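# Remove the cord tied around a bunch of flowers

## Task

Get the cord off the flowers without deforming the stems or squashing any blooms.

## Robot and tools

Robot: two arms, left_arm and right_arm, each with a two-finger gripper. Bases in the scene frame: left_arm at (+0.045, +0.310, +0.045) m, right_arm at (-0.006, -0.319, +0.040) m, both turned only slightly about z. A camera stand is fixed to the floor behind them.

Frames. The scene frame has its origin at table-top height, midway between the nominal bases; +x points out over the table, +z up, and left_arm sits on the +y side. Camera image left/right does not follow arm names. Printed hand positions, orientations and targets are in the scene frame. Offsets you send are along each arm's own Hand target axes. The gripper's fingers point along its +z and open and close along its y. end_effector_position is the point between the pads, about 1 cm behind the tips. Readings can be off by a few cm, more at long reach.

Row layout, shared by execute_actions and move: 14 numbers, each in [-1, 1]. First left_arm: dx, dy, dz, rx, ry, rz, opening; then right_arm the same seven. Both arms always appear. dx..rz are offsets from that arm's Hand target as it stood when the action or move began, in the hand's own axes; 1.0 equals 0.6 m of travel or 180 degrees of turn, and rx, ry, rz form a single rotation vector. Opening is absolute, not an offset: +1 fully open (0.094 m), -1 closed. A 0 in the opening slot commands half-open, so to leave a gripper as is, repeat its present opening (see Tool commands in the result). All six pose numbers at 0 re-asks for the current Hand target.

execute_actions(actions, cameras): actions is a list of actions; each action is up to 15 rows, one per 1/30 s step, and a short action holds its last row for the remaining steps. Every row counts from the action's start pose, not the previous row; each new action starts from the new Hand target, so repeating an offset keeps moving. Images come only with an empty list or when cameras names them. An empty list also shows the scene number.

move(target, speed, blend, opening_speed, grip_force, blocking, cameras): target is one 14-number row or a list of up to 15 rows; all rows are offsets from the same starting Hand targets, not chained. Paths are straight, end together, last at least 0.5 s and at most 10 s. speed: m/s per arm path, 0.002 to 2.9, default 0.25 (turns up to twice that in rad/s); one value or one per target. blend: corner rounding in m for lists, default 0 (stop at each). opening_speed: rate on the -1..+1 scale per second, at least 0.2; use it to close gently on anything fragile. grip_force: newtons per pad, 10 to 50, one value or one per arm; stays set; lower force closes slowly. blocking=false returns after about 0.5 s while the move continues. The result adds a move: line (done, off_target, moving, held, fault) and limits (paced = pose clipped, held = steps withheld). Done means within 10 mm and 2 degrees; neither done nor off_target tells you about contact. Moves do not avoid obstacles or the other arm; keep paths away from an arm's own base.

wait(seconds 0 to 10, cameras): lets time pass holding commands; a running move continues. stop(cameras): brakes a running move. zoom_image(camera, region): camera is cam_high, cam_low, cam_left_wrist or cam_right_wrist; region [x0, y0, x1, y1] in pixels of the latest full image (672x504), at most 504 wide and high. finished_scene(scene): ends the scene with the number given; call nothing after it in that reply. The goal must hold with the robot let go.

Results: Hand target is the last commanded pose after clipping; grippers often stop short of it, so send the missing distance as an offset. The controller limits orientation commands to 40 degrees from the measured one per step. grip_measured is on the opening scale, reading up to about 2.5 mm wide when empty and narrower than a hard part when squeezing. Joint torques include arm weight; joints 1-3 wrap at ±28 N m. Joint velocities may be reported as within noise. Joint ranges (rad): waist -2.618 to 3.054, shoulder 0 to 3.142, elbow 0 to 3.142, wrist pitch and yaw -1.571 to 1.571, wrist roll -2.094 to 2.094.

Cautions: an arm blocked by something keeps pushing until commanded back past its gripper; faster moves hit harder. Do not let the arms, grippers or wrist cameras collide or grip each other's fingers; the clearance check does not guard the grippers. Cable contact counts as hand contact. Nothing may fall or be left off the table; objects may get small random nudges. Squeeze force jumps to the full limit once about 20 N is reached, so set grip_force low and close slowly near stems and blooms. Holding loads, stretched reach or pushing at unreachable poses heats motors: MOTOR HOT appears at 75 °C, a fold-and-idle fault at 90 °C. Check position and tilt after each move.

Each tool is called after ">>>" as a command line: name --argument value for each argument, lists and objects as JSON in quotes; but a table of rows of numbers goes row by row, as --pt "numbers of a row", without its own name.

## Session

>>> execute_actions --actions '[]'

Scene clock: 0.00 s.
left_arm: end_effector_position=(+0.4256, +0.3320, +0.1359) grip_measured=+1.000 end_effector_quat_wxyz=(+0.575, -0.074, +0.809, +0.100) | right_arm: end_effector_position=(+0.3774, -0.3325, +0.1161) grip_measured=+1.000 end_effector_quat_wxyz=(+0.577, +0.017, +0.816, -0.044)
Joint positions: left_arm=[-0.078 1.521 0.326 0.849 -0.337 -0.036 0.094] | right_arm=[0.054 1.588 0.3 0.948 0.1 -0.019 0.094]
Joint velocities: within noise
Joint torques (N m): no reading
Heat: left arm: 53 °C; right arm: 50 °C.
Hand target: left_arm +0.4297, +0.3316, +0.1458; +0.587, -0.076, +0.800, +0.098 | right_arm +0.3809, -0.3324, +0.1242; +0.587, +0.018, +0.808, -0.043
Tool commands: left_gripper/opening=+1.0 right_gripper/opening=+1.0

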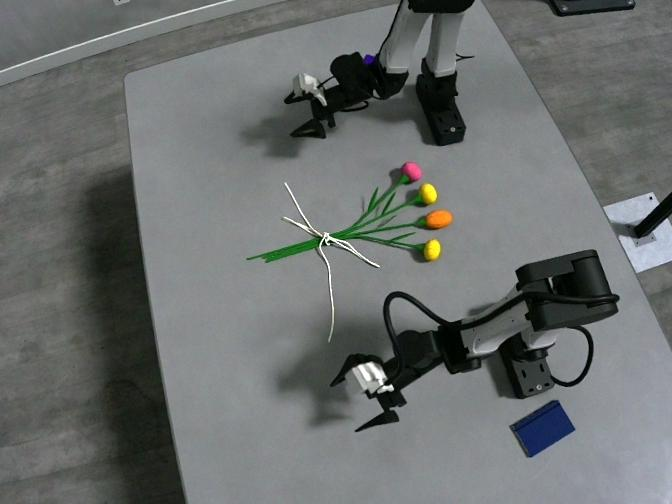

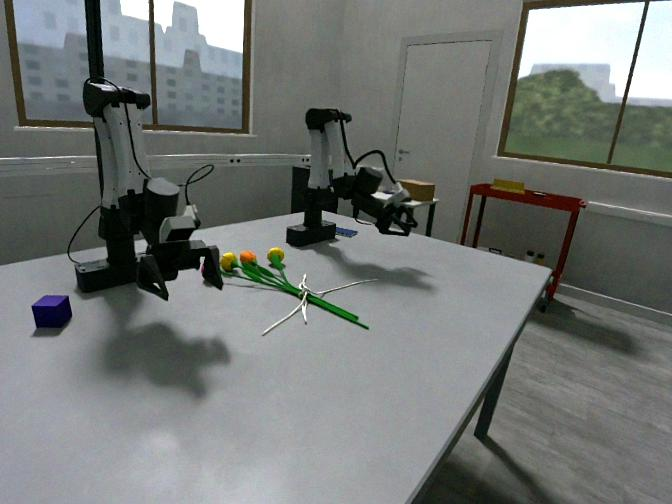

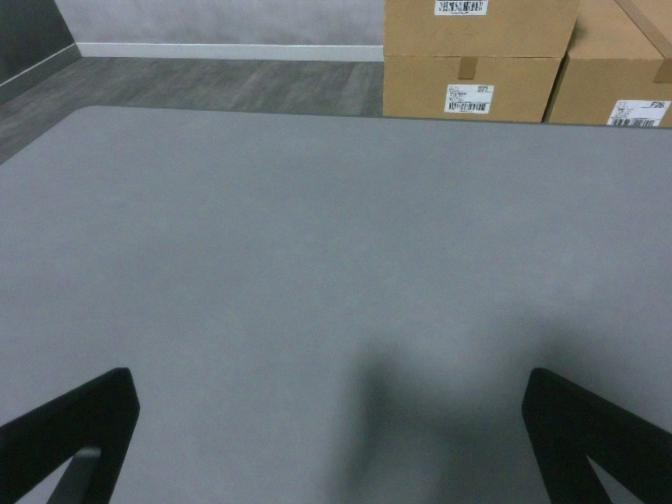

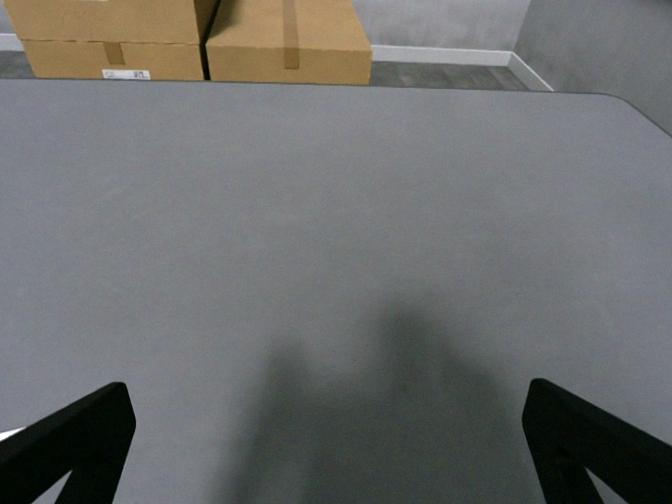

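>>> zoom_image --camera "cam_high" --region '[230, 150, 470, 350]'

>>> zoom_image --camera "cam_low" --region '[190, 230, 390, 350]'

>>> zoom_image --camera "cam_high" --region '[280, 210, 380, 290]'

Scaled by 2.100 from the camera's 672x504 image, which has a finer 960x720 frame.

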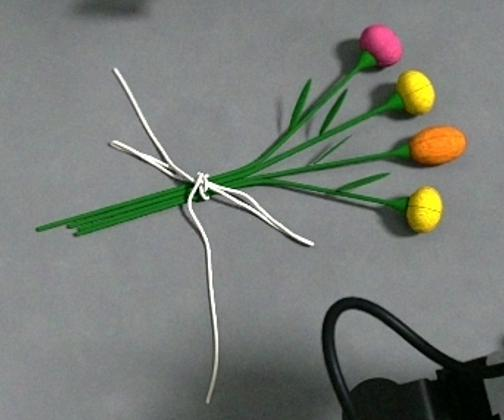

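Scaled by 2.520 from the camera's 672x504 image, which has a finer 960x720 frame.

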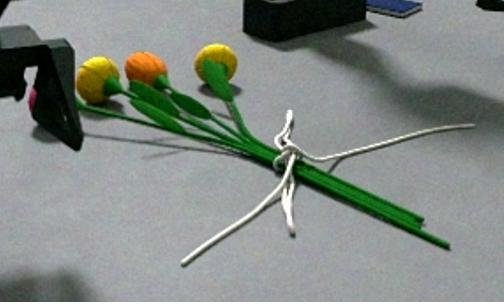

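Scaled by 5.040 from the camera's 672x504 image, which has a finer 960x720 frame.

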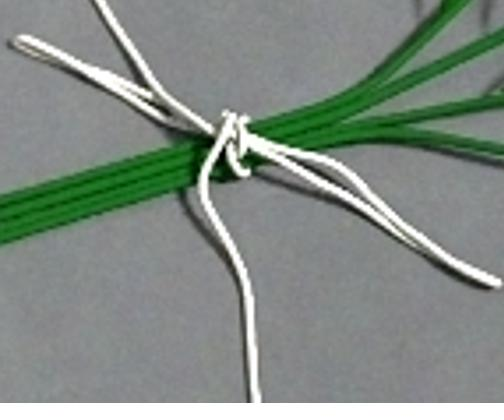

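>>> move --target '[0.04425, -0.25722, -0.11409, 0.37091, 0.26478, 0.47432, 1.0, -0.02536, 0.29645, 0.00039, -0.33442, 0.28877, -0.43846, 1.0]' --speed 0.2 --cameras '["all"]'

Scene clock: 210.33 s.
left_arm: end_effector_position=(+0.3884, +0.1662, +0.1264) grip_measured=+1.000 end_effector_quat_wxyz=(-0.003, +0.702, +0.712, -0.009) | right_arm: end_effector_position=(+0.3964, -0.1564, +0.1269) grip_measured=+1.000 end_effector_quat_wxyz=(+0.002, +0.700, -0.714, -0.006)
Joint positions: left_arm=[-0.374 1.976 1.629 -1.236 0.015 1.169 0.094] | right_arm=[0.424 2.243 2.064 -1.399 -0.009 -1.173 0.094]
Joint torques (N m): left_arm=[-0.23 -6.58 8.42 0.18 0.04 0.16] | right_arm=[0.43 -12.89 7.13 0.24 -0.04 -0.17]
Heat: left arm: 52 °C; right arm: 48 °C.
Hand target: left_arm +0.3950, +0.1649, +0.1301; +0.000, +0.707, +0.707, +0.000 | right_arm +0.4001, -0.1551, +0.1298; +0.001, +0.707, -0.708, +0.000
Off the commanded pose: left_arm 0.008 m, 1 deg | right_arm 0.005 m, 1 deg.
move: done
camera_calibration:
cam_left_wrist: T_world_to_cam=[[-0.998995, -0.0338872, 0.0293413, 0.386775], [-0.0187339, 0.910309, 0.413505, -0.160307], [-0.0407222, 0.412539, -0.910029, 0.144313], [0, 0, 0, 1]] pos_world=[0.38926, 0.099501, 0.186268]
cam_right_wrist: T_world_to_cam=[[0.999922, -0.0102481, 0.00719871, -0.402957], [-0.0122927, -0.913027, 0.407715, -0.150028], [0.00239433, -0.407771, -0.913081, 0.142633], [0, 0, 0, 1]] pos_world=[0.400739, -0.0829476, 0.194304]

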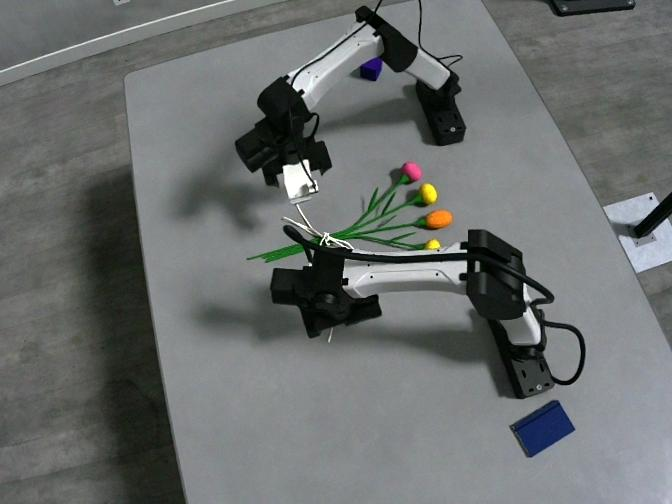

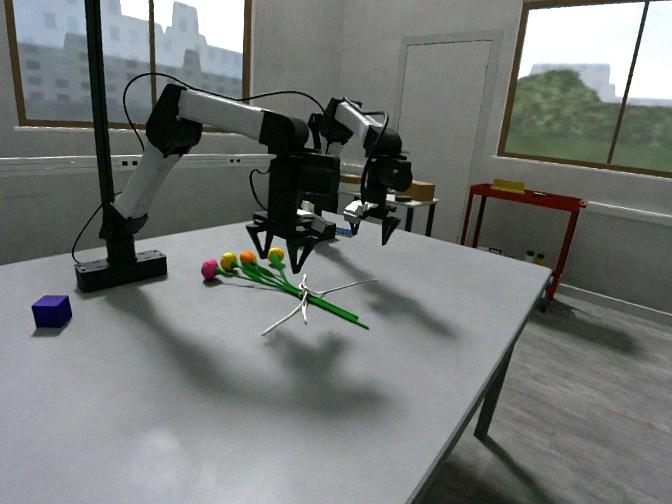

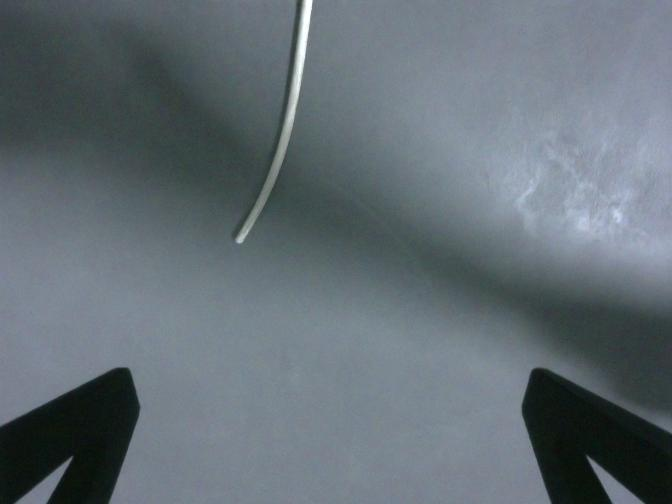

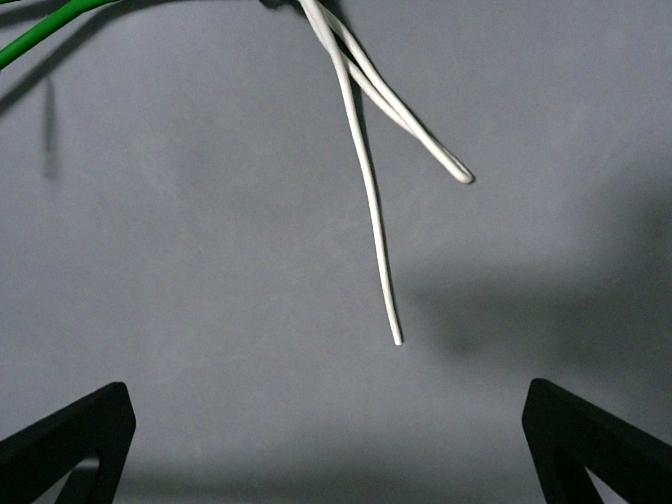

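>>> move --target '[-0.01717, 0.04617, 0.13667, 0, 0, 0, 0.05, 0.06, -0.05667, 0.13667, 0, 0, 0, 0.05]' --speed 0.12 --cameras '["cam_left_wrist", "cam_right_wrist", "cam_low"]'

Scene clock: 273.27 s.
left_arm: end_effector_position=(+0.4202, +0.1534, +0.0511) grip_measured=+0.052 end_effector_quat_wxyz=(+0.001, +0.703, +0.711, -0.007) | right_arm: end_effector_position=(+0.4316, -0.1895, +0.0505) grip_measured=+0.052 end_effector_quat_wxyz=(+0.001, +0.702, -0.712, -0.005)
Joint positions: left_arm=[-0.374 2.164 1.607 -1.018 0.014 1.171 0.049] | right_arm=[0.329 2.369 1.975 -1.183 -0.007 -1.273 0.049]
Joint torques (N m): left_arm=[0.01 -7.98 5.38 0.33 0.05 0.2] | right_arm=[-0.1 -14.57 4.67 0.48 -0.07 -0.17]
Heat: left arm: 53 °C; right arm: 55 °C.
Hand target: left_arm +0.4226, +0.1546, +0.0479; +0.000, +0.707, +0.707, +0.000 | right_arm +0.4340, -0.1912, +0.0479; +0.000, +0.707, -0.708, +0.000
Off the commanded pose: left_arm 0.004 m, 1 deg | right_arm 0.004 m, 1 deg.
move: done
camera_calibration:
cam_left_wrist: T_world_to_cam=[[-0.999285, -0.0310905, 0.0215369, 0.420512], [-0.0194782, 0.911163, 0.411586, -0.116601], [-0.03242, 0.410872, -0.911117, 0.0791531], [0, 0, 0, 1]] pos_world=[0.420506, 0.0867949, 0.111053]
cam_right_wrist: T_world_to_cam=[[0.999941, -0.00483126, 0.00970738, -0.437107], [-0.00837814, -0.912565, 0.408845, -0.150359], [0.00688338, -0.408902, -0.912552, 0.0571899], [0, 0, 0, 1]] pos_world=[0.435428, -0.115939, 0.117906]
Images, in order (width x height): cam_low 672x504, cam_left_wrist 672x504, cam_right_wrist 672x504.

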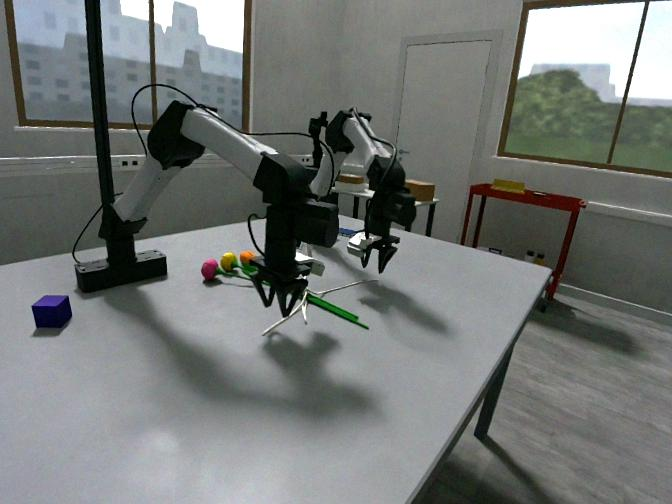

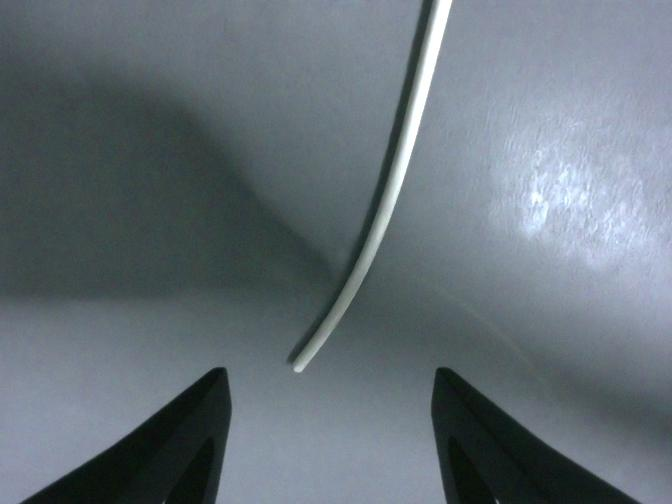

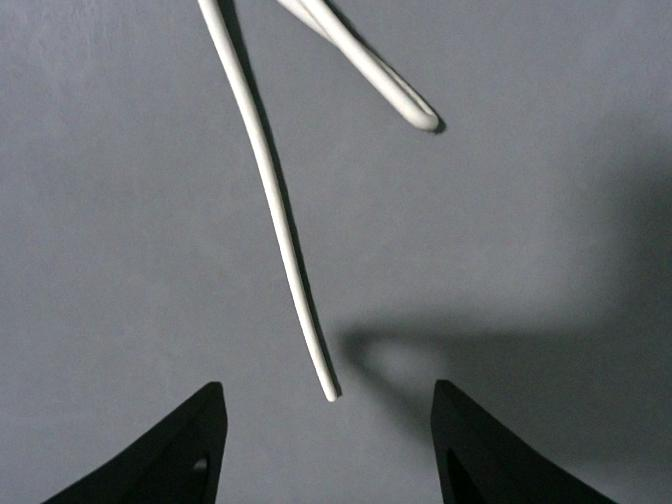

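>>> move --target '[0, -0.01, 0.04, 0, 0, 0, 0.05, 0, 0.01, 0.04, 0, 0, 0, 0.05]' --speed 0.08 --cameras '["cam_left_wrist", "cam_right_wrist"]'

Scene clock: 304.47 s.
left_arm: end_effector_position=(+0.4160, +0.1552, +0.0284) grip_measured=+0.052 end_effector_quat_wxyz=(+0.003, +0.703, +0.711, -0.007) | right_arm: end_effector_position=(+0.4265, -0.1910, +0.0258) grip_measured=+0.052 end_effector_quat_wxyz=(+0.002, +0.702, -0.712, -0.005)
Joint positions: left_arm=[-0.374 2.175 1.529 -0.925 0.014 1.171 0.049] | right_arm=[0.329 2.369 1.875 -1.084 -0.007 -1.274 0.049]
Joint torques (N m): left_arm=[-0.53 -7.71 5.05 0.36 0.05 0.14] | right_arm=[0.23 -14.71 4.38 0.52 -0.07 -0.13]
Heat: left arm: 52 °C; right arm: 60 °C.
Hand target: left_arm +0.4166, +0.1546, +0.0240; +0.000, +0.707, +0.707, +0.000 | right_arm +0.4280, -0.1912, +0.0240; +0.000, +0.707, -0.708, +0.000
Off the commanded pose: left_arm 0.005 m, 1 deg | right_arm 0.002 m, 1 deg.
move: done
camera_calibration:
cam_left_wrist: T_world_to_cam=[[-0.999354, -0.0310918, 0.0180489, 0.416911], [-0.020958, 0.911755, 0.410199, -0.108372], [-0.02921, 0.409556, -0.911817, 0.0566063], [0, 0, 0, 1]] pos_world=[0.416023, 0.0885879, 0.088544]
cam_right_wrist: T_world_to_cam=[[0.999949, -0.00448837, 0.00900583, -0.431673], [-0.00777978, -0.912478, 0.409051, -0.141938], [0.00638165, -0.4091, -0.912467, 0.0342556], [0, 0, 0, 1]] pos_world=[0.430329, -0.117439, 0.0932045]
Images, in order (width x height): cam_left_wrist 672x504, cam_right_wrist 672x504.

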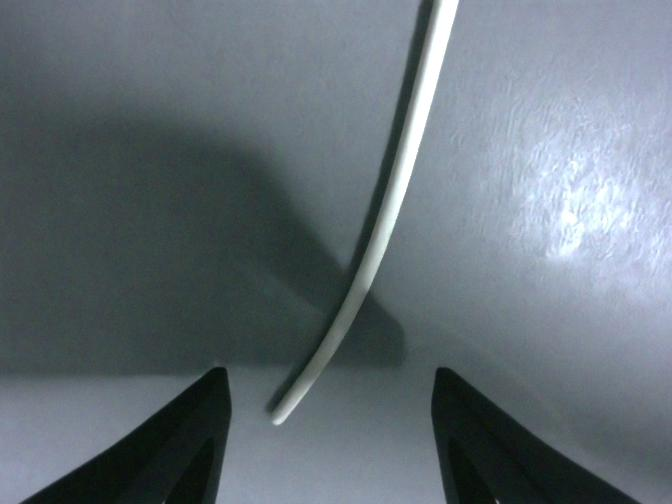

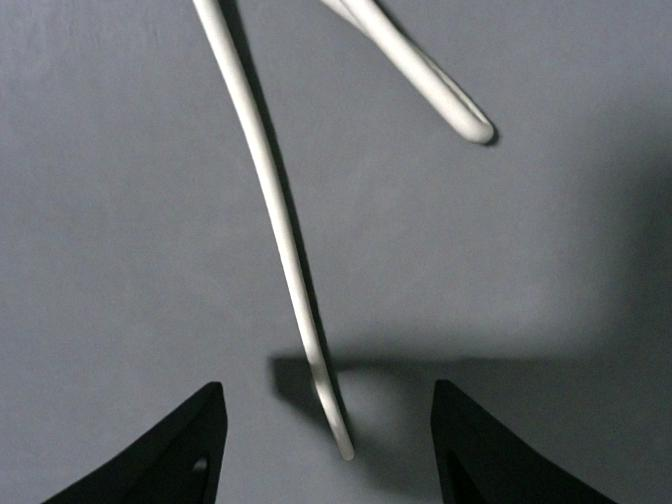

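>>> move --target '[0, 0, 0.015, 0, 0, 0, 0.05, 0, 0, 0.015, 0, 0, 0, 0.05]' --speed 0.05 --cameras '["cam_left_wrist", "cam_right_wrist"]'

Scene clock: 313.63 s.
left_arm: end_effector_position=(+0.4165, +0.1550, +0.0202) grip_measured=+0.052 end_effector_quat_wxyz=(+0.003, +0.703, +0.711, -0.006) | right_arm: end_effector_position=(+0.4280, -0.1905, +0.0214) grip_measured=+0.052 end_effector_quat_wxyz=(-0.003, +0.702, -0.712, -0.002)
Joint positions: left_arm=[-0.374 2.188 1.515 -0.896 0.014 1.171 0.049] | right_arm=[0.329 2.369 1.857 -1.055 -0.007 -1.274 0.049]
Joint torques (N m): left_arm=[-0.51 -7.64 4.88 0.41 0.04 0.15] | right_arm=[0.23 -13.63 4.34 0.5 -0.08 -0.14]
Heat: left arm: 52 °C; right arm: 60 °C.
Hand target: left_arm +0.4166, +0.1546, +0.0150; +0.000, +0.707, +0.707, +0.000 | right_arm +0.4281, -0.1912, +0.0149; +0.000, +0.707, -0.708, +0.000
Off the commanded pose: left_arm 0.005 m, 1 deg | right_arm 0.007 m, 1 deg.
move: done
camera_calibration:
cam_left_wrist: T_world_to_cam=[[-0.999385, -0.0311046, 0.016185, 0.417633], [-0.0217465, 0.911932, 0.409765, -0.104608], [-0.0275052, 0.409161, -0.912048, 0.0483914], [0, 0, 0, 1]] pos_world=[0.416432, 0.0885858, 0.0802405]
cam_right_wrist: T_world_to_cam=[[0.999798, -0.00447598, 0.0196008, -0.433293], [-0.0120514, -0.913771, 0.406051, -0.137994], [0.0160932, -0.406205, -0.91364, 0.0268105], [0, 0, 0, 1]] pos_world=[0.431111, -0.117144, 0.0890207]
Images, in order (width x height): cam_left_wrist 672x504, cam_right_wrist 672x504.

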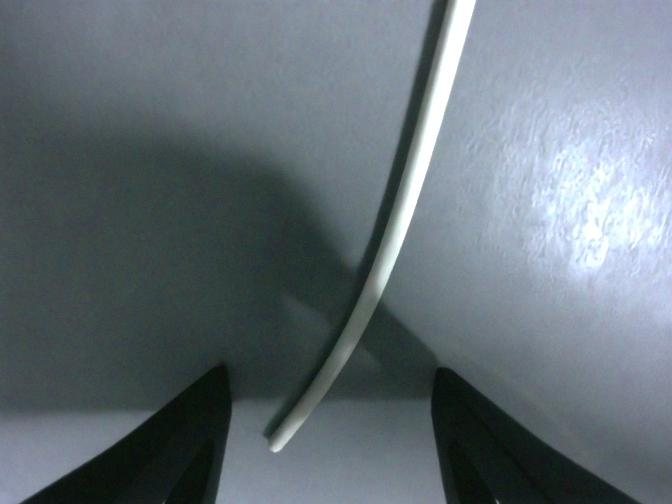

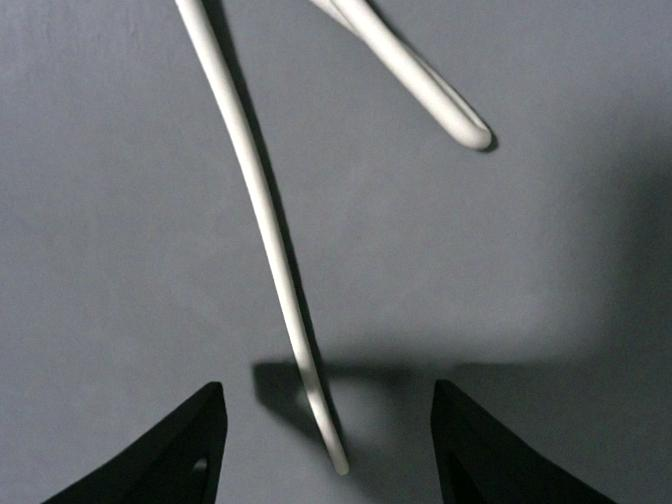

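>>> move --target '[0, 0, 0.0133, 0, 0, 0, 0.05, 0, 0, 0.0133, 0, 0, 0, 0.05]' --speed 0.04 --cameras '["cam_left_wrist", "cam_right_wrist"]'

Scene clock: 322.87 s.
left_arm: end_effector_position=(+0.4190, +0.1542, +0.0193) grip_measured=+0.052 end_effector_quat_wxyz=(+0.009, +0.703, +0.711, -0.003) | right_arm: end_effector_position=(+0.4277, -0.1906, +0.0124) grip_measured=+0.052 end_effector_quat_wxyz=(-0.002, +0.702, -0.712, -0.003)
Joint positions: left_arm=[-0.374 2.188 1.512 -0.88 0.013 1.171 0.049] | right_arm=[0.329 2.382 1.842 -1.03 -0.007 -1.274 0.049]
Joint torques (N m): left_arm=[-0.5 -6.71 4.03 0.51 0.06 0.14] | right_arm=[0.21 -13.93 4.3 0.52 -0.08 -0.13]
Heat: left arm: 54 °C; right arm: 61 °C.
Hand target: left_arm +0.4166, +0.1546, +0.0070; +0.000, +0.707, +0.707, +0.000 | right_arm +0.4280, -0.1912, +0.0070; +0.000, +0.707, -0.708, +0.000
Off the commanded pose: left_arm 0.013 m, 1 deg | right_arm 0.005 m, 1 deg.
move: off_target (left_arm)
camera_calibration:
cam_left_wrist: T_world_to_cam=[[-0.999506, -0.0310394, 0.00488439, 0.420323], [-0.0263774, 0.913331, 0.406363, -0.101708], [-0.0170743, 0.406034, -0.913698, 0.0442594], [0, 0, 0, 1]] pos_world=[0.418188, 0.0879691, 0.0797173]
cam_right_wrist: T_world_to_cam=[[0.999845, -0.00453075, 0.0170052, -0.432839], [-0.0110577, -0.91346, 0.406778, -0.134839], [0.0136906, -0.406903, -0.913369, 0.0193862], [0, 0, 0, 1]] pos_world=[0.431016, -0.117243, 0.0799167]
Images, in order (width x height): cam_left_wrist 672x504, cam_right_wrist 672x504.

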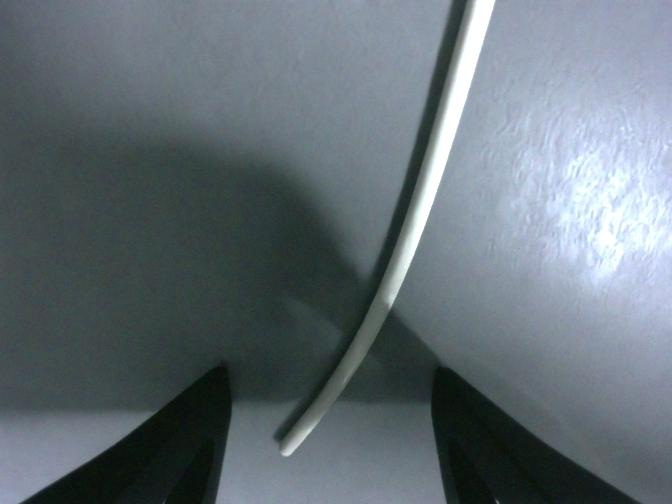

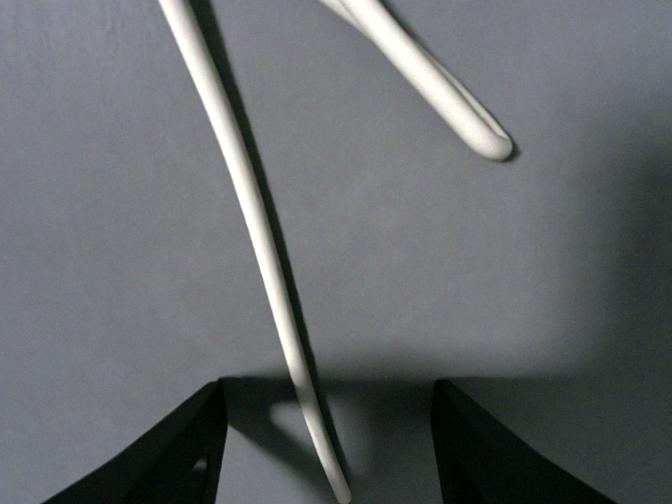

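>>> move --target '[0, 0, -0.0150, 0, 0, 0, 0.05, 0, 0.007, 0.0067, 0, 0, 0, 0.05]' --speed 0.04 --cameras '["cam_left_wrist", "cam_right_wrist"]'

Scene clock: 334.67 s.
left_arm: end_effector_position=(+0.4189, +0.1543, +0.0193) grip_measured=+0.052 end_effector_quat_wxyz=(+0.009, +0.703, +0.711, -0.003) | right_arm: end_effector_position=(+0.4274, -0.1909, +0.0106) grip_measured=+0.052 end_effector_quat_wxyz=(-0.004, +0.702, -0.712, -0.001)
Joint positions: left_arm=[-0.374 2.188 1.512 -0.881 0.013 1.171 0.049] | right_arm=[0.329 2.377 1.826 -1.013 -0.006 -1.274 0.049]
Joint torques (N m): left_arm=[-0.51 -7.79 5.37 0.24 0.06 0.13] | right_arm=[0.4 -14.48 2.76 0.62 -0.08 -0.09]
Heat: left arm: 54 °C; right arm: 62 °C.
Hand target: left_arm +0.4166, +0.1546, +0.0160; +0.000, +0.707, +0.707, +0.000 | right_arm +0.4238, -0.1912, +0.0029; +0.000, +0.707, -0.708, +0.000
Off the commanded pose: left_arm 0.004 m, 1 deg | right_arm 0.008 m, 1 deg.
move: done
camera_calibration:
cam_left_wrist: T_world_to_cam=[[-0.999504, -0.0310734, 0.00519178, 0.420299], [-0.0262797, 0.913239, 0.406575, -0.101719], [-0.017375, 0.406237, -0.913603, 0.0442688], [0, 0, 0, 1]] pos_world=[0.418186, 0.0879702, 0.0796183]
cam_right_wrist: T_world_to_cam=[[0.999737, -0.00449944, 0.0224662, -0.43248], [-0.0132448, -0.913591, 0.406418, -0.133478], [0.0186962, -0.406609, -0.913411, 0.0156108], [0, 0, 0, 1]] pos_world=[0.430307, -0.117543, 0.0782232]
Images, in order (width x height): cam_left_wrist 672x504, cam_right_wrist 672x504.

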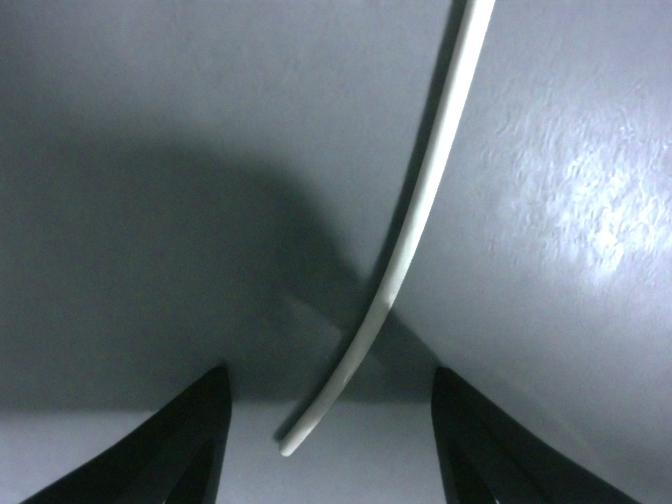

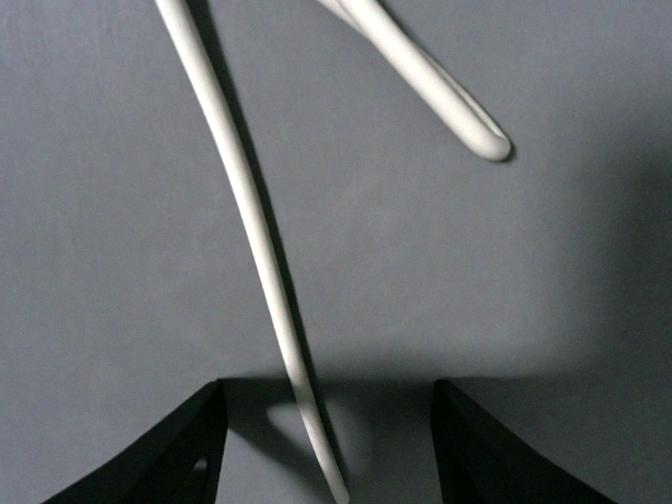

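>>> move --target '[0, 0, 0, 0, 0, 0, -1.0, 0, 0, -0.004, 0, 0, 0, -1.0]' --speed 0.04 --opening_speed 1.0 --cameras '["cam_left_wrist", "cam_right_wrist"]'

Scene clock: 345.53 s.
left_arm: end_effector_position=(+0.4193, +0.1546, +0.0193) grip_measured=-0.955 end_effector_quat_wxyz=(+0.008, +0.703, +0.711, -0.002) | right_arm: end_effector_position=(+0.4303, -0.1905, +0.0106) grip_measured=-0.953 end_effector_quat_wxyz=(-0.009, +0.702, -0.712, +0.003)
Joint positions: left_arm=[-0.374 2.188 1.512 -0.88 0.01 1.171 0.002] | right_arm=[0.329 2.377 1.826 -1.002 -0.003 -1.274 0.002]
Joint torques (N m): left_arm=[-0.51 -7.82 5.33 0.23 0.09 0.14] | right_arm=[0.43 -14.84 3.08 0.44 -0.11 -0.11]
Heat: left arm: 55 °C; right arm: 63 °C.
Hand target: left_arm +0.4166, +0.1546, +0.0160; +0.000, +0.707, +0.707, +0.000 | right_arm +0.4238, -0.1912, +0.0053; +0.000, +0.707, -0.708, +0.000
Off the commanded pose: left_arm 0.004 m, 1 deg | right_arm 0.008 m, 1 deg.
move: done
camera_calibration:
cam_left_wrist: T_world_to_cam=[[-0.99951, -0.0310999, 0.00347199, 0.420656], [-0.02697, 0.91238, 0.408454, -0.101651], [-0.0158707, 0.408161, -0.912772, 0.0432346], [0, 0, 0, 1]] pos_world=[0.418394, 0.0881804, 0.0795228]
cam_right_wrist: T_world_to_cam=[[0.999408, -0.00457993, 0.0340946, -0.435339], [-0.0180134, -0.914032, 0.405242, -0.131031], [0.0293075, -0.405617, -0.913573, 0.0113789], [0, 0, 0, 1]] pos_world=[0.432388, -0.117145, 0.0783375]
Images, in order (width x height): cam_left_wrist 672x504, cam_right_wrist 672x504.

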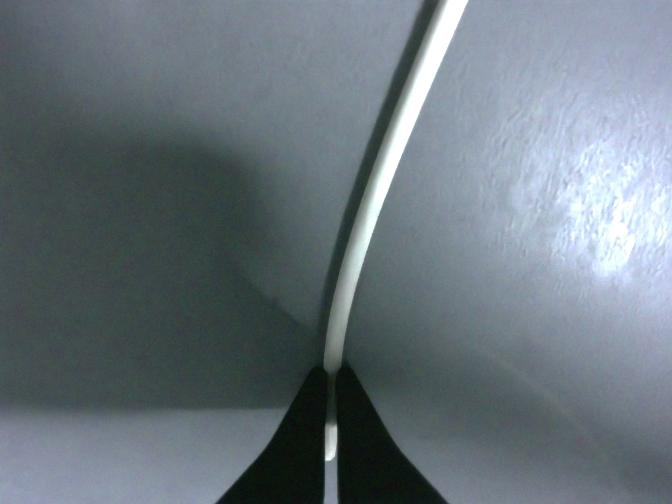

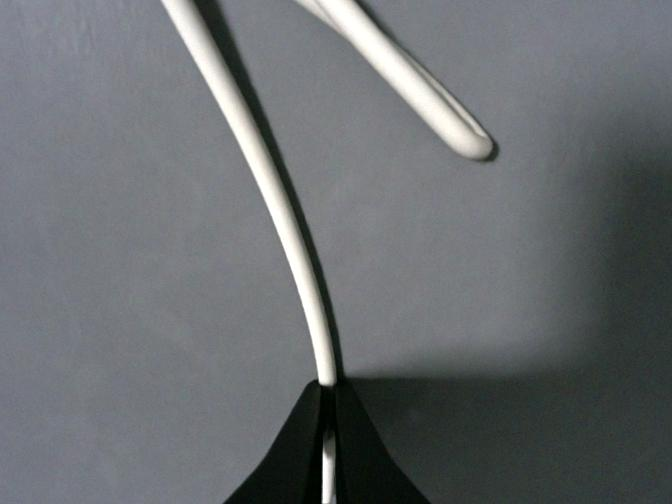

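>>> move --target '[0.0757, -0.0193, -0.0233, 0, 0, 0, -1.0, 0.073, 0.023, -0.0328, 0, 0, 0, -1.0]' --speed 0.05 --cameras '["all"]'

Scene clock: 364.13 s.
left_arm: end_effector_position=(+0.4038, +0.1954, +0.0181) grip_measured=-0.956 end_effector_quat_wxyz=(-0.007, +0.706, +0.709, -0.011) | right_arm: end_effector_position=(+0.4084, -0.2315, +0.0112) grip_measured=-0.955 end_effector_quat_wxyz=(+0.010, +0.704, -0.710, -0.009)
Joint positions: left_arm=[-0.288 2.124 1.401 -0.87 0.012 1.264 0.002] | right_arm=[0.25 2.297 1.686 -0.986 -0.004 -1.356 0.002]
Joint torques (N m): left_arm=[0.8 -10.92 4.12 0.16 0.08 0.2] | right_arm=[-0.38 -17.98 3.79 0.26 -0.09 -0.18]
Heat: left arm: 56 °C; right arm: 64 °C.
Hand target: left_arm +0.4051, +0.2001, +0.0300; +0.000, +0.707, +0.707, +0.000 | right_arm +0.4099, -0.2349, +0.0249; +0.001, +0.707, -0.707, +0.000
Off the commanded pose: left_arm 0.013 m, 1 deg | right_arm 0.014 m, 2 deg.
move: off_target (left_arm, right_arm)
camera_calibration:
cam_left_wrist: T_world_to_cam=[[-0.998988, -0.0244716, 0.0377281, 0.404454], [-0.00645645, 0.908328, 0.41821, -0.146501], [-0.0445037, 0.417543, -0.907567, 0.0348018], [0, 0, 0, 1]] pos_world=[0.404648, 0.128437, 0.0775939]
cam_right_wrist: T_world_to_cam=[[0.999963, -0.00102802, -0.00848517, -0.412636], [0.00257585, -0.91034, 0.413853, -0.176779], [-0.00814984, -0.413859, -0.910304, 0.0092475], [0, 0, 0, 1]] pos_world=[0.413152, -0.157526, 0.0780774]

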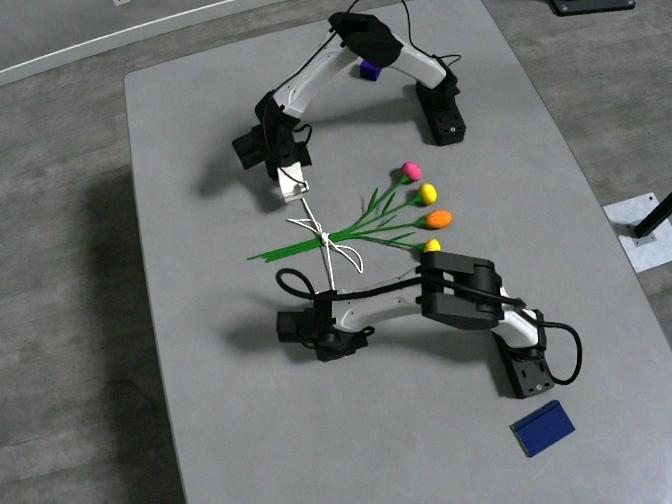

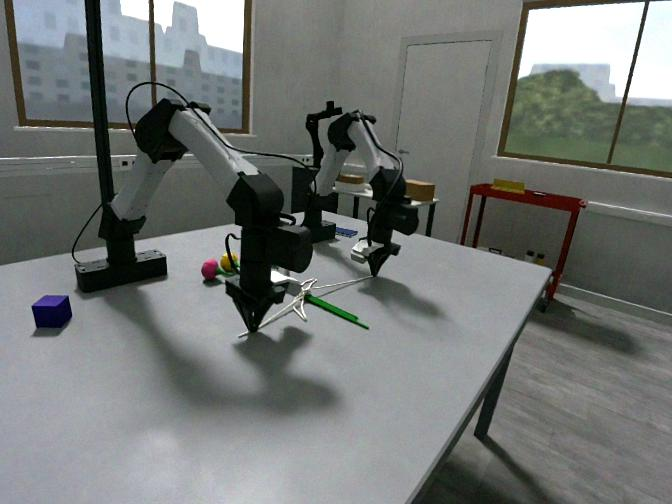

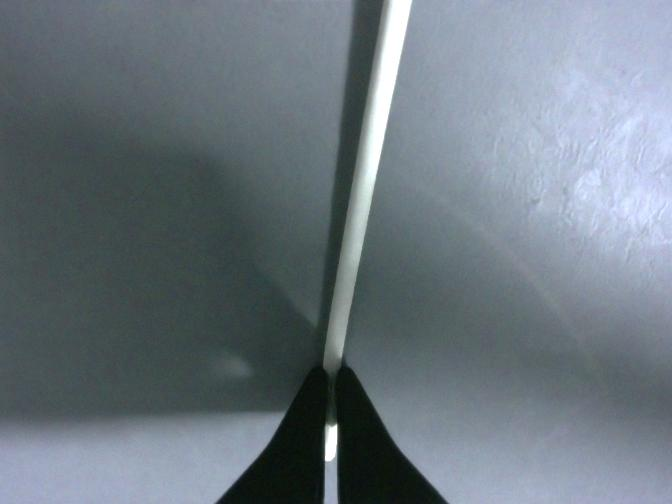

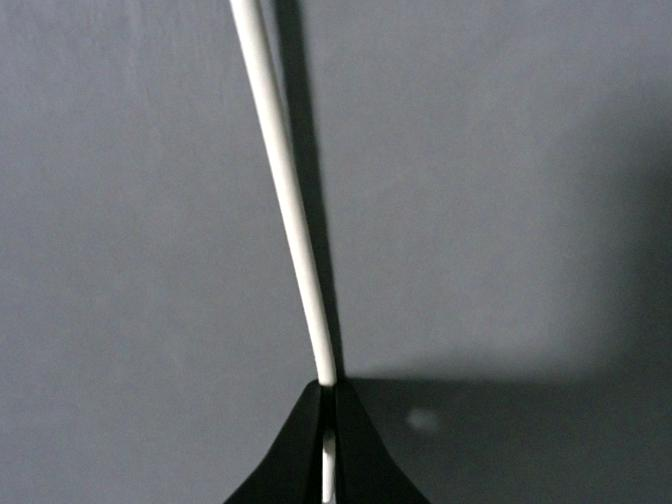

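>>> zoom_image --camera "cam_high" --region '[260, 180, 400, 300]'

>>> move --target '[0.0667, -0.0167, -0.0167, 0, 0, 0, -1.0, 0.0667, 0.0167, -0.0167, 0, 0, 0, -1.0]' --speed 0.05 --cameras '["all"]'

>>> zoom_image --camera "cam_high" --region '[260, 180, 400, 300]'

Scaled by 3.600 from the camera's 672x504 image, which has a finer 960x720 frame.

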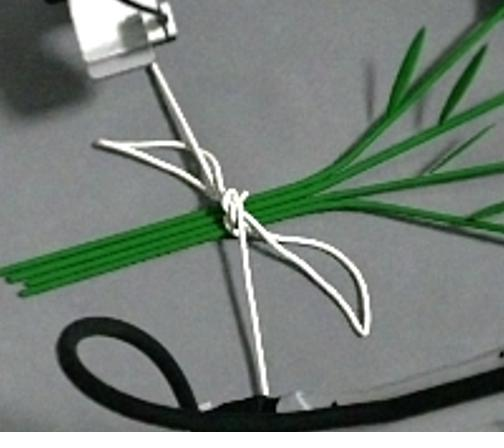

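Scene clock: 373.87 s.
left_arm: end_effector_position=(+0.3914, +0.2368, +0.0246) grip_measured=-0.956 end_effector_quat_wxyz=(-0.013, +0.705, +0.709, -0.015) | right_arm: end_effector_position=(+0.3952, -0.2725, +0.0187) grip_measured=-0.955 end_effector_quat_wxyz=(+0.016, +0.703, -0.711, -0.015)
Joint positions: left_arm=[-0.187 2.05 1.312 -0.871 0.012 1.363 0.002] | right_arm=[0.157 2.229 1.601 -0.986 -0.004 -1.447 0.002]
Joint torques (N m): left_arm=[0.72 -11.08 4.51 0.13 0.07 0.23] | right_arm=[-0.28 -17.99 4.05 0.29 -0.1 -0.17]
Heat: left arm: 57 °C; right arm: 66 °C.
Hand target: left_arm +0.3950, +0.2401, +0.0400; +0.000, +0.707, +0.707, +0.000 | right_arm +0.3999, -0.2750, +0.0351; +0.000, +0.707, -0.707, +0.000
Off the commanded pose: left_arm 0.016 m, 2 deg | right_arm 0.017 m, 3 deg.
move: off_target (left_arm, right_arm)
camera_calibration:
cam_left_wrist: T_world_to_cam=[[-0.998289, -0.0265002, 0.0521173, 0.392514], [-0.00224457, 0.9081, 0.418748, -0.188479], [-0.0584246, 0.417915, -0.906606, 0.0282876], [0, 0, 0, 1]] pos_world=[0.393072, 0.169737, 0.084114]
cam_right_wrist: T_world_to_cam=[[0.99967, -0.00299501, -0.0255149, -0.399461], [0.00782136, -0.910551, 0.413322, -0.219363], [-0.0244705, -0.413385, -0.910227, 0.00558397], [0, 0, 0, 1]] pos_world=[0.401181, -0.19863, 0.0855582]

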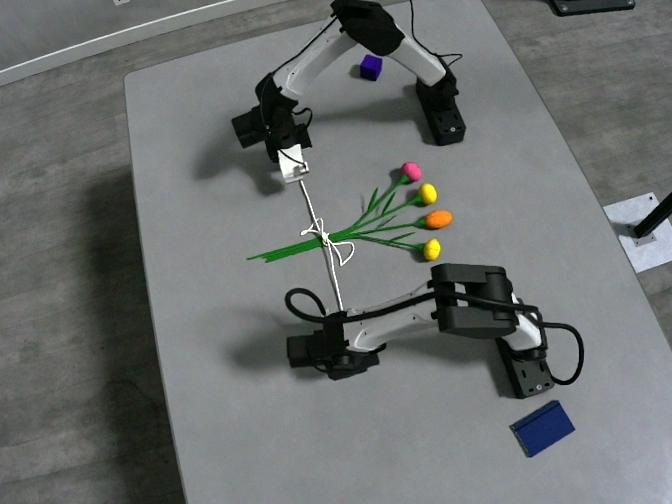

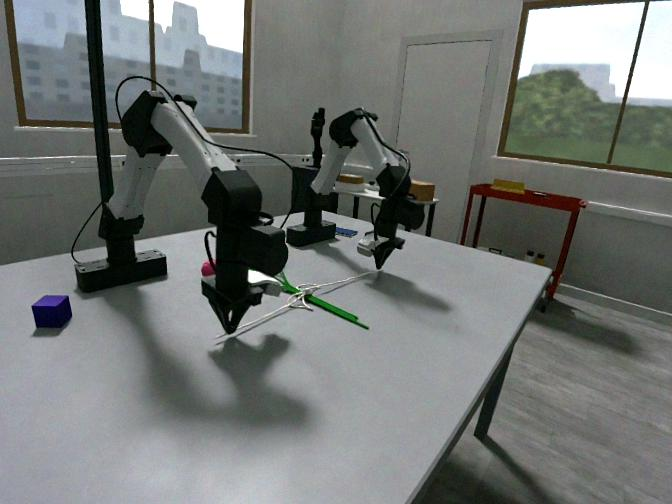

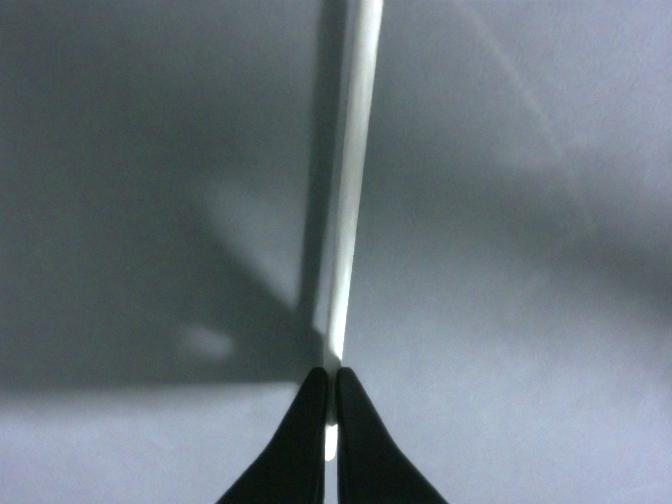

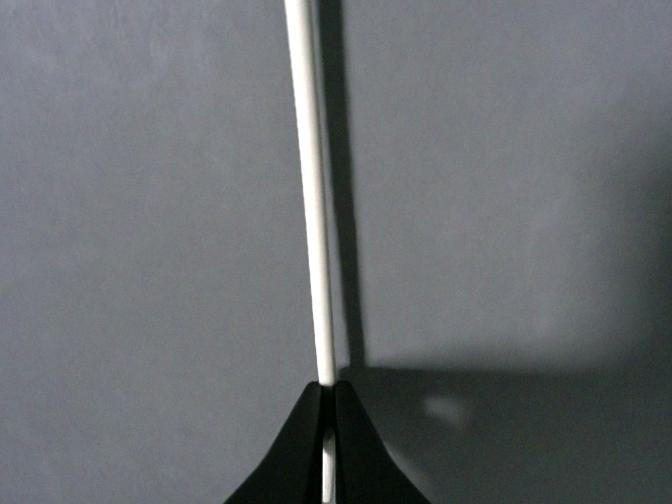

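Scaled by 3.600 from the camera's 672x504 image, which has a finer 960x720 frame.

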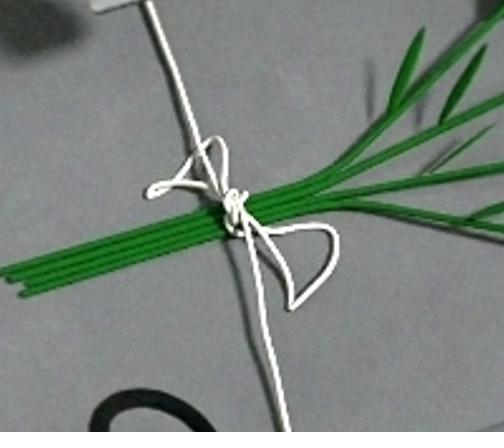

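>>> move --target '[0.0833, -0.01, 0, 0, 0, 0, -1.0, 0.0833, 0.01, 0, 0, 0, 0, -1.0]' --speed 0.06 --cameras '["cam_high", "cam_low"]'

>>> zoom_image --camera "cam_high" --region '[260, 180, 400, 300]'

Scene clock: 382.53 s.
left_arm: end_effector_position=(+0.3817, +0.2870, +0.0258) grip_measured=-0.956 end_effector_quat_wxyz=(-0.017, +0.704, +0.709, -0.022) | right_arm: end_effector_position=(+0.3869, -0.3225, +0.0192) grip_measured=-0.955 end_effector_quat_wxyz=(+0.017, +0.702, -0.711, -0.021)
Joint positions: left_arm=[-0.046 2.007 1.251 -0.869 0.011 1.503 0.002] | right_arm=[0.033 2.198 1.551 -0.977 -0.004 -1.57 0.002]
Joint torques (N m): left_arm=[0.57 -10.69 4.45 0.26 0.06 0.16] | right_arm=[-0.14 -17.66 4.03 0.36 -0.1 -0.17]
Heat: left arm: 57 °C; right arm: 67 °C.
Hand target: left_arm +0.3890, +0.2902, +0.0400; +0.000, +0.707, +0.707, +0.000 | right_arm +0.3938, -0.3249, +0.0350; +0.001, +0.707, -0.707, +0.000
Off the commanded pose: left_arm 0.016 m, 3 deg | right_arm 0.017 m, 3 deg.
move: off_target (left_arm, right_arm)
Images, in order (width x height): cam_high 672x504, cam_low 672x504.

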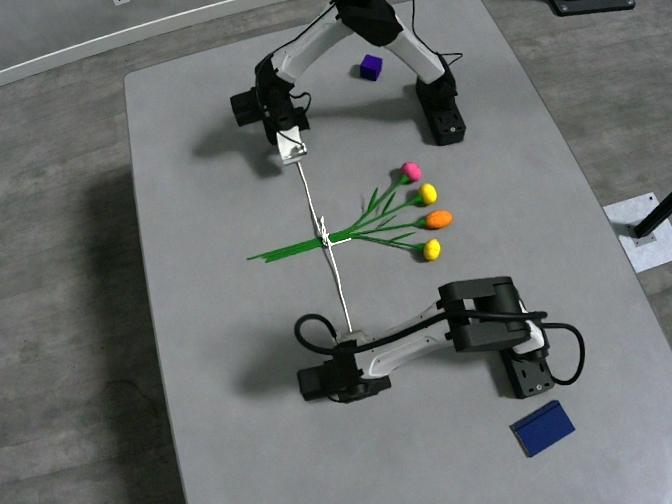

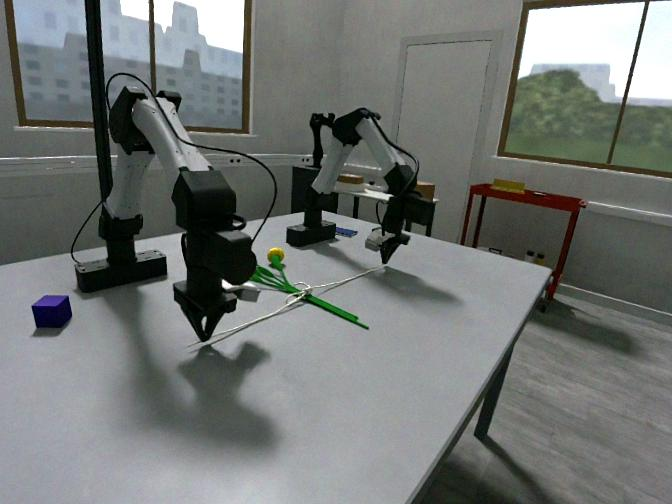

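Scaled by 3.600 from the camera's 672x504 image, which has a finer 960x720 frame.

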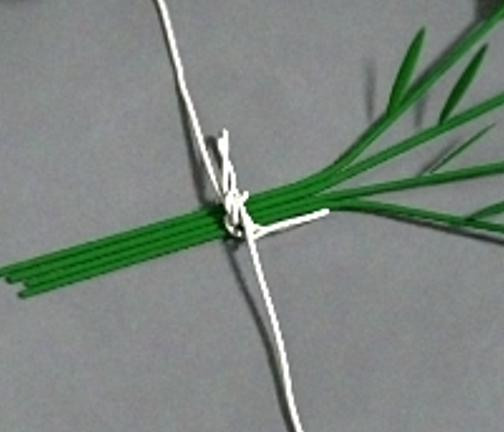

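>>> move --target '[0.0667, -0.005, 0, 0, 0, 0, -1.0, 0.0667, 0.005, 0, 0, 0, 0, -1.0]' --speed 0.05 --cameras '["cam_high", "cam_low"]'

>>> zoom_image --camera "cam_high" --region '[260, 180, 400, 300]'

Scene clock: 393.57 s.
left_arm: end_effector_position=(+0.3790, +0.3262, +0.0260) grip_measured=-0.956 end_effector_quat_wxyz=(-0.014, +0.704, +0.710, -0.024) | right_arm: end_effector_position=(+0.3848, -0.3620, +0.0192) grip_measured=-0.955 end_effector_quat_wxyz=(+0.015, +0.702, -0.711, -0.022)
Joint positions: left_arm=[0.071 1.997 1.236 -0.865 0.011 1.619 0.002] | right_arm=[-0.067 2.198 1.551 -0.976 -0.004 -1.67 0.002]
Joint torques (N m): left_arm=[0.43 -10.55 4.45 0.26 0.11 0.18] | right_arm=[-0.14 -17.84 3.82 0.37 -0.09 -0.18]
Heat: left arm: 59 °C; right arm: 68 °C.
Hand target: left_arm +0.3860, +0.3302, +0.0400; +0.000, +0.707, +0.707, +0.000 | right_arm +0.3908, -0.3649, +0.0350; +0.000, +0.707, -0.707, +0.000
Off the commanded pose: left_arm 0.016 m, 3 deg | right_arm 0.017 m, 3 deg.
move: off_target (left_arm, right_arm)
Images, in order (width x height): cam_high 672x504, cam_low 672x504.

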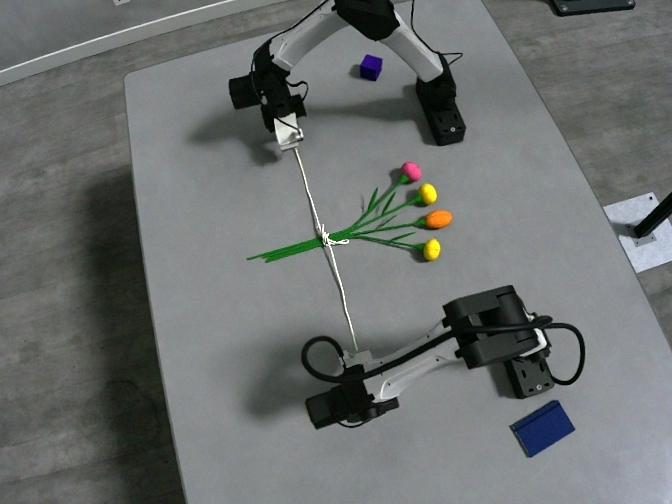

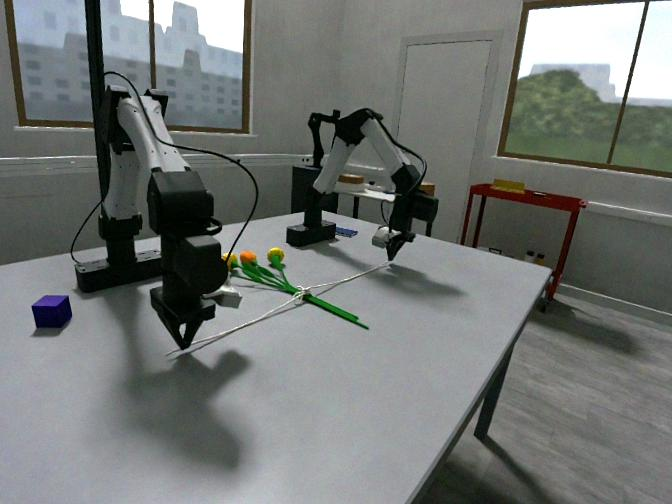

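Scaled by 3.600 from the camera's 672x504 image, which has a finer 960x720 frame.

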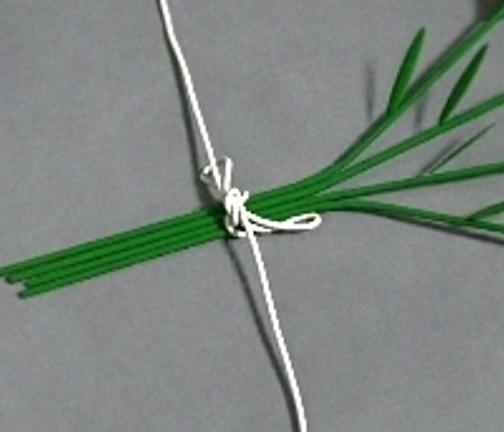

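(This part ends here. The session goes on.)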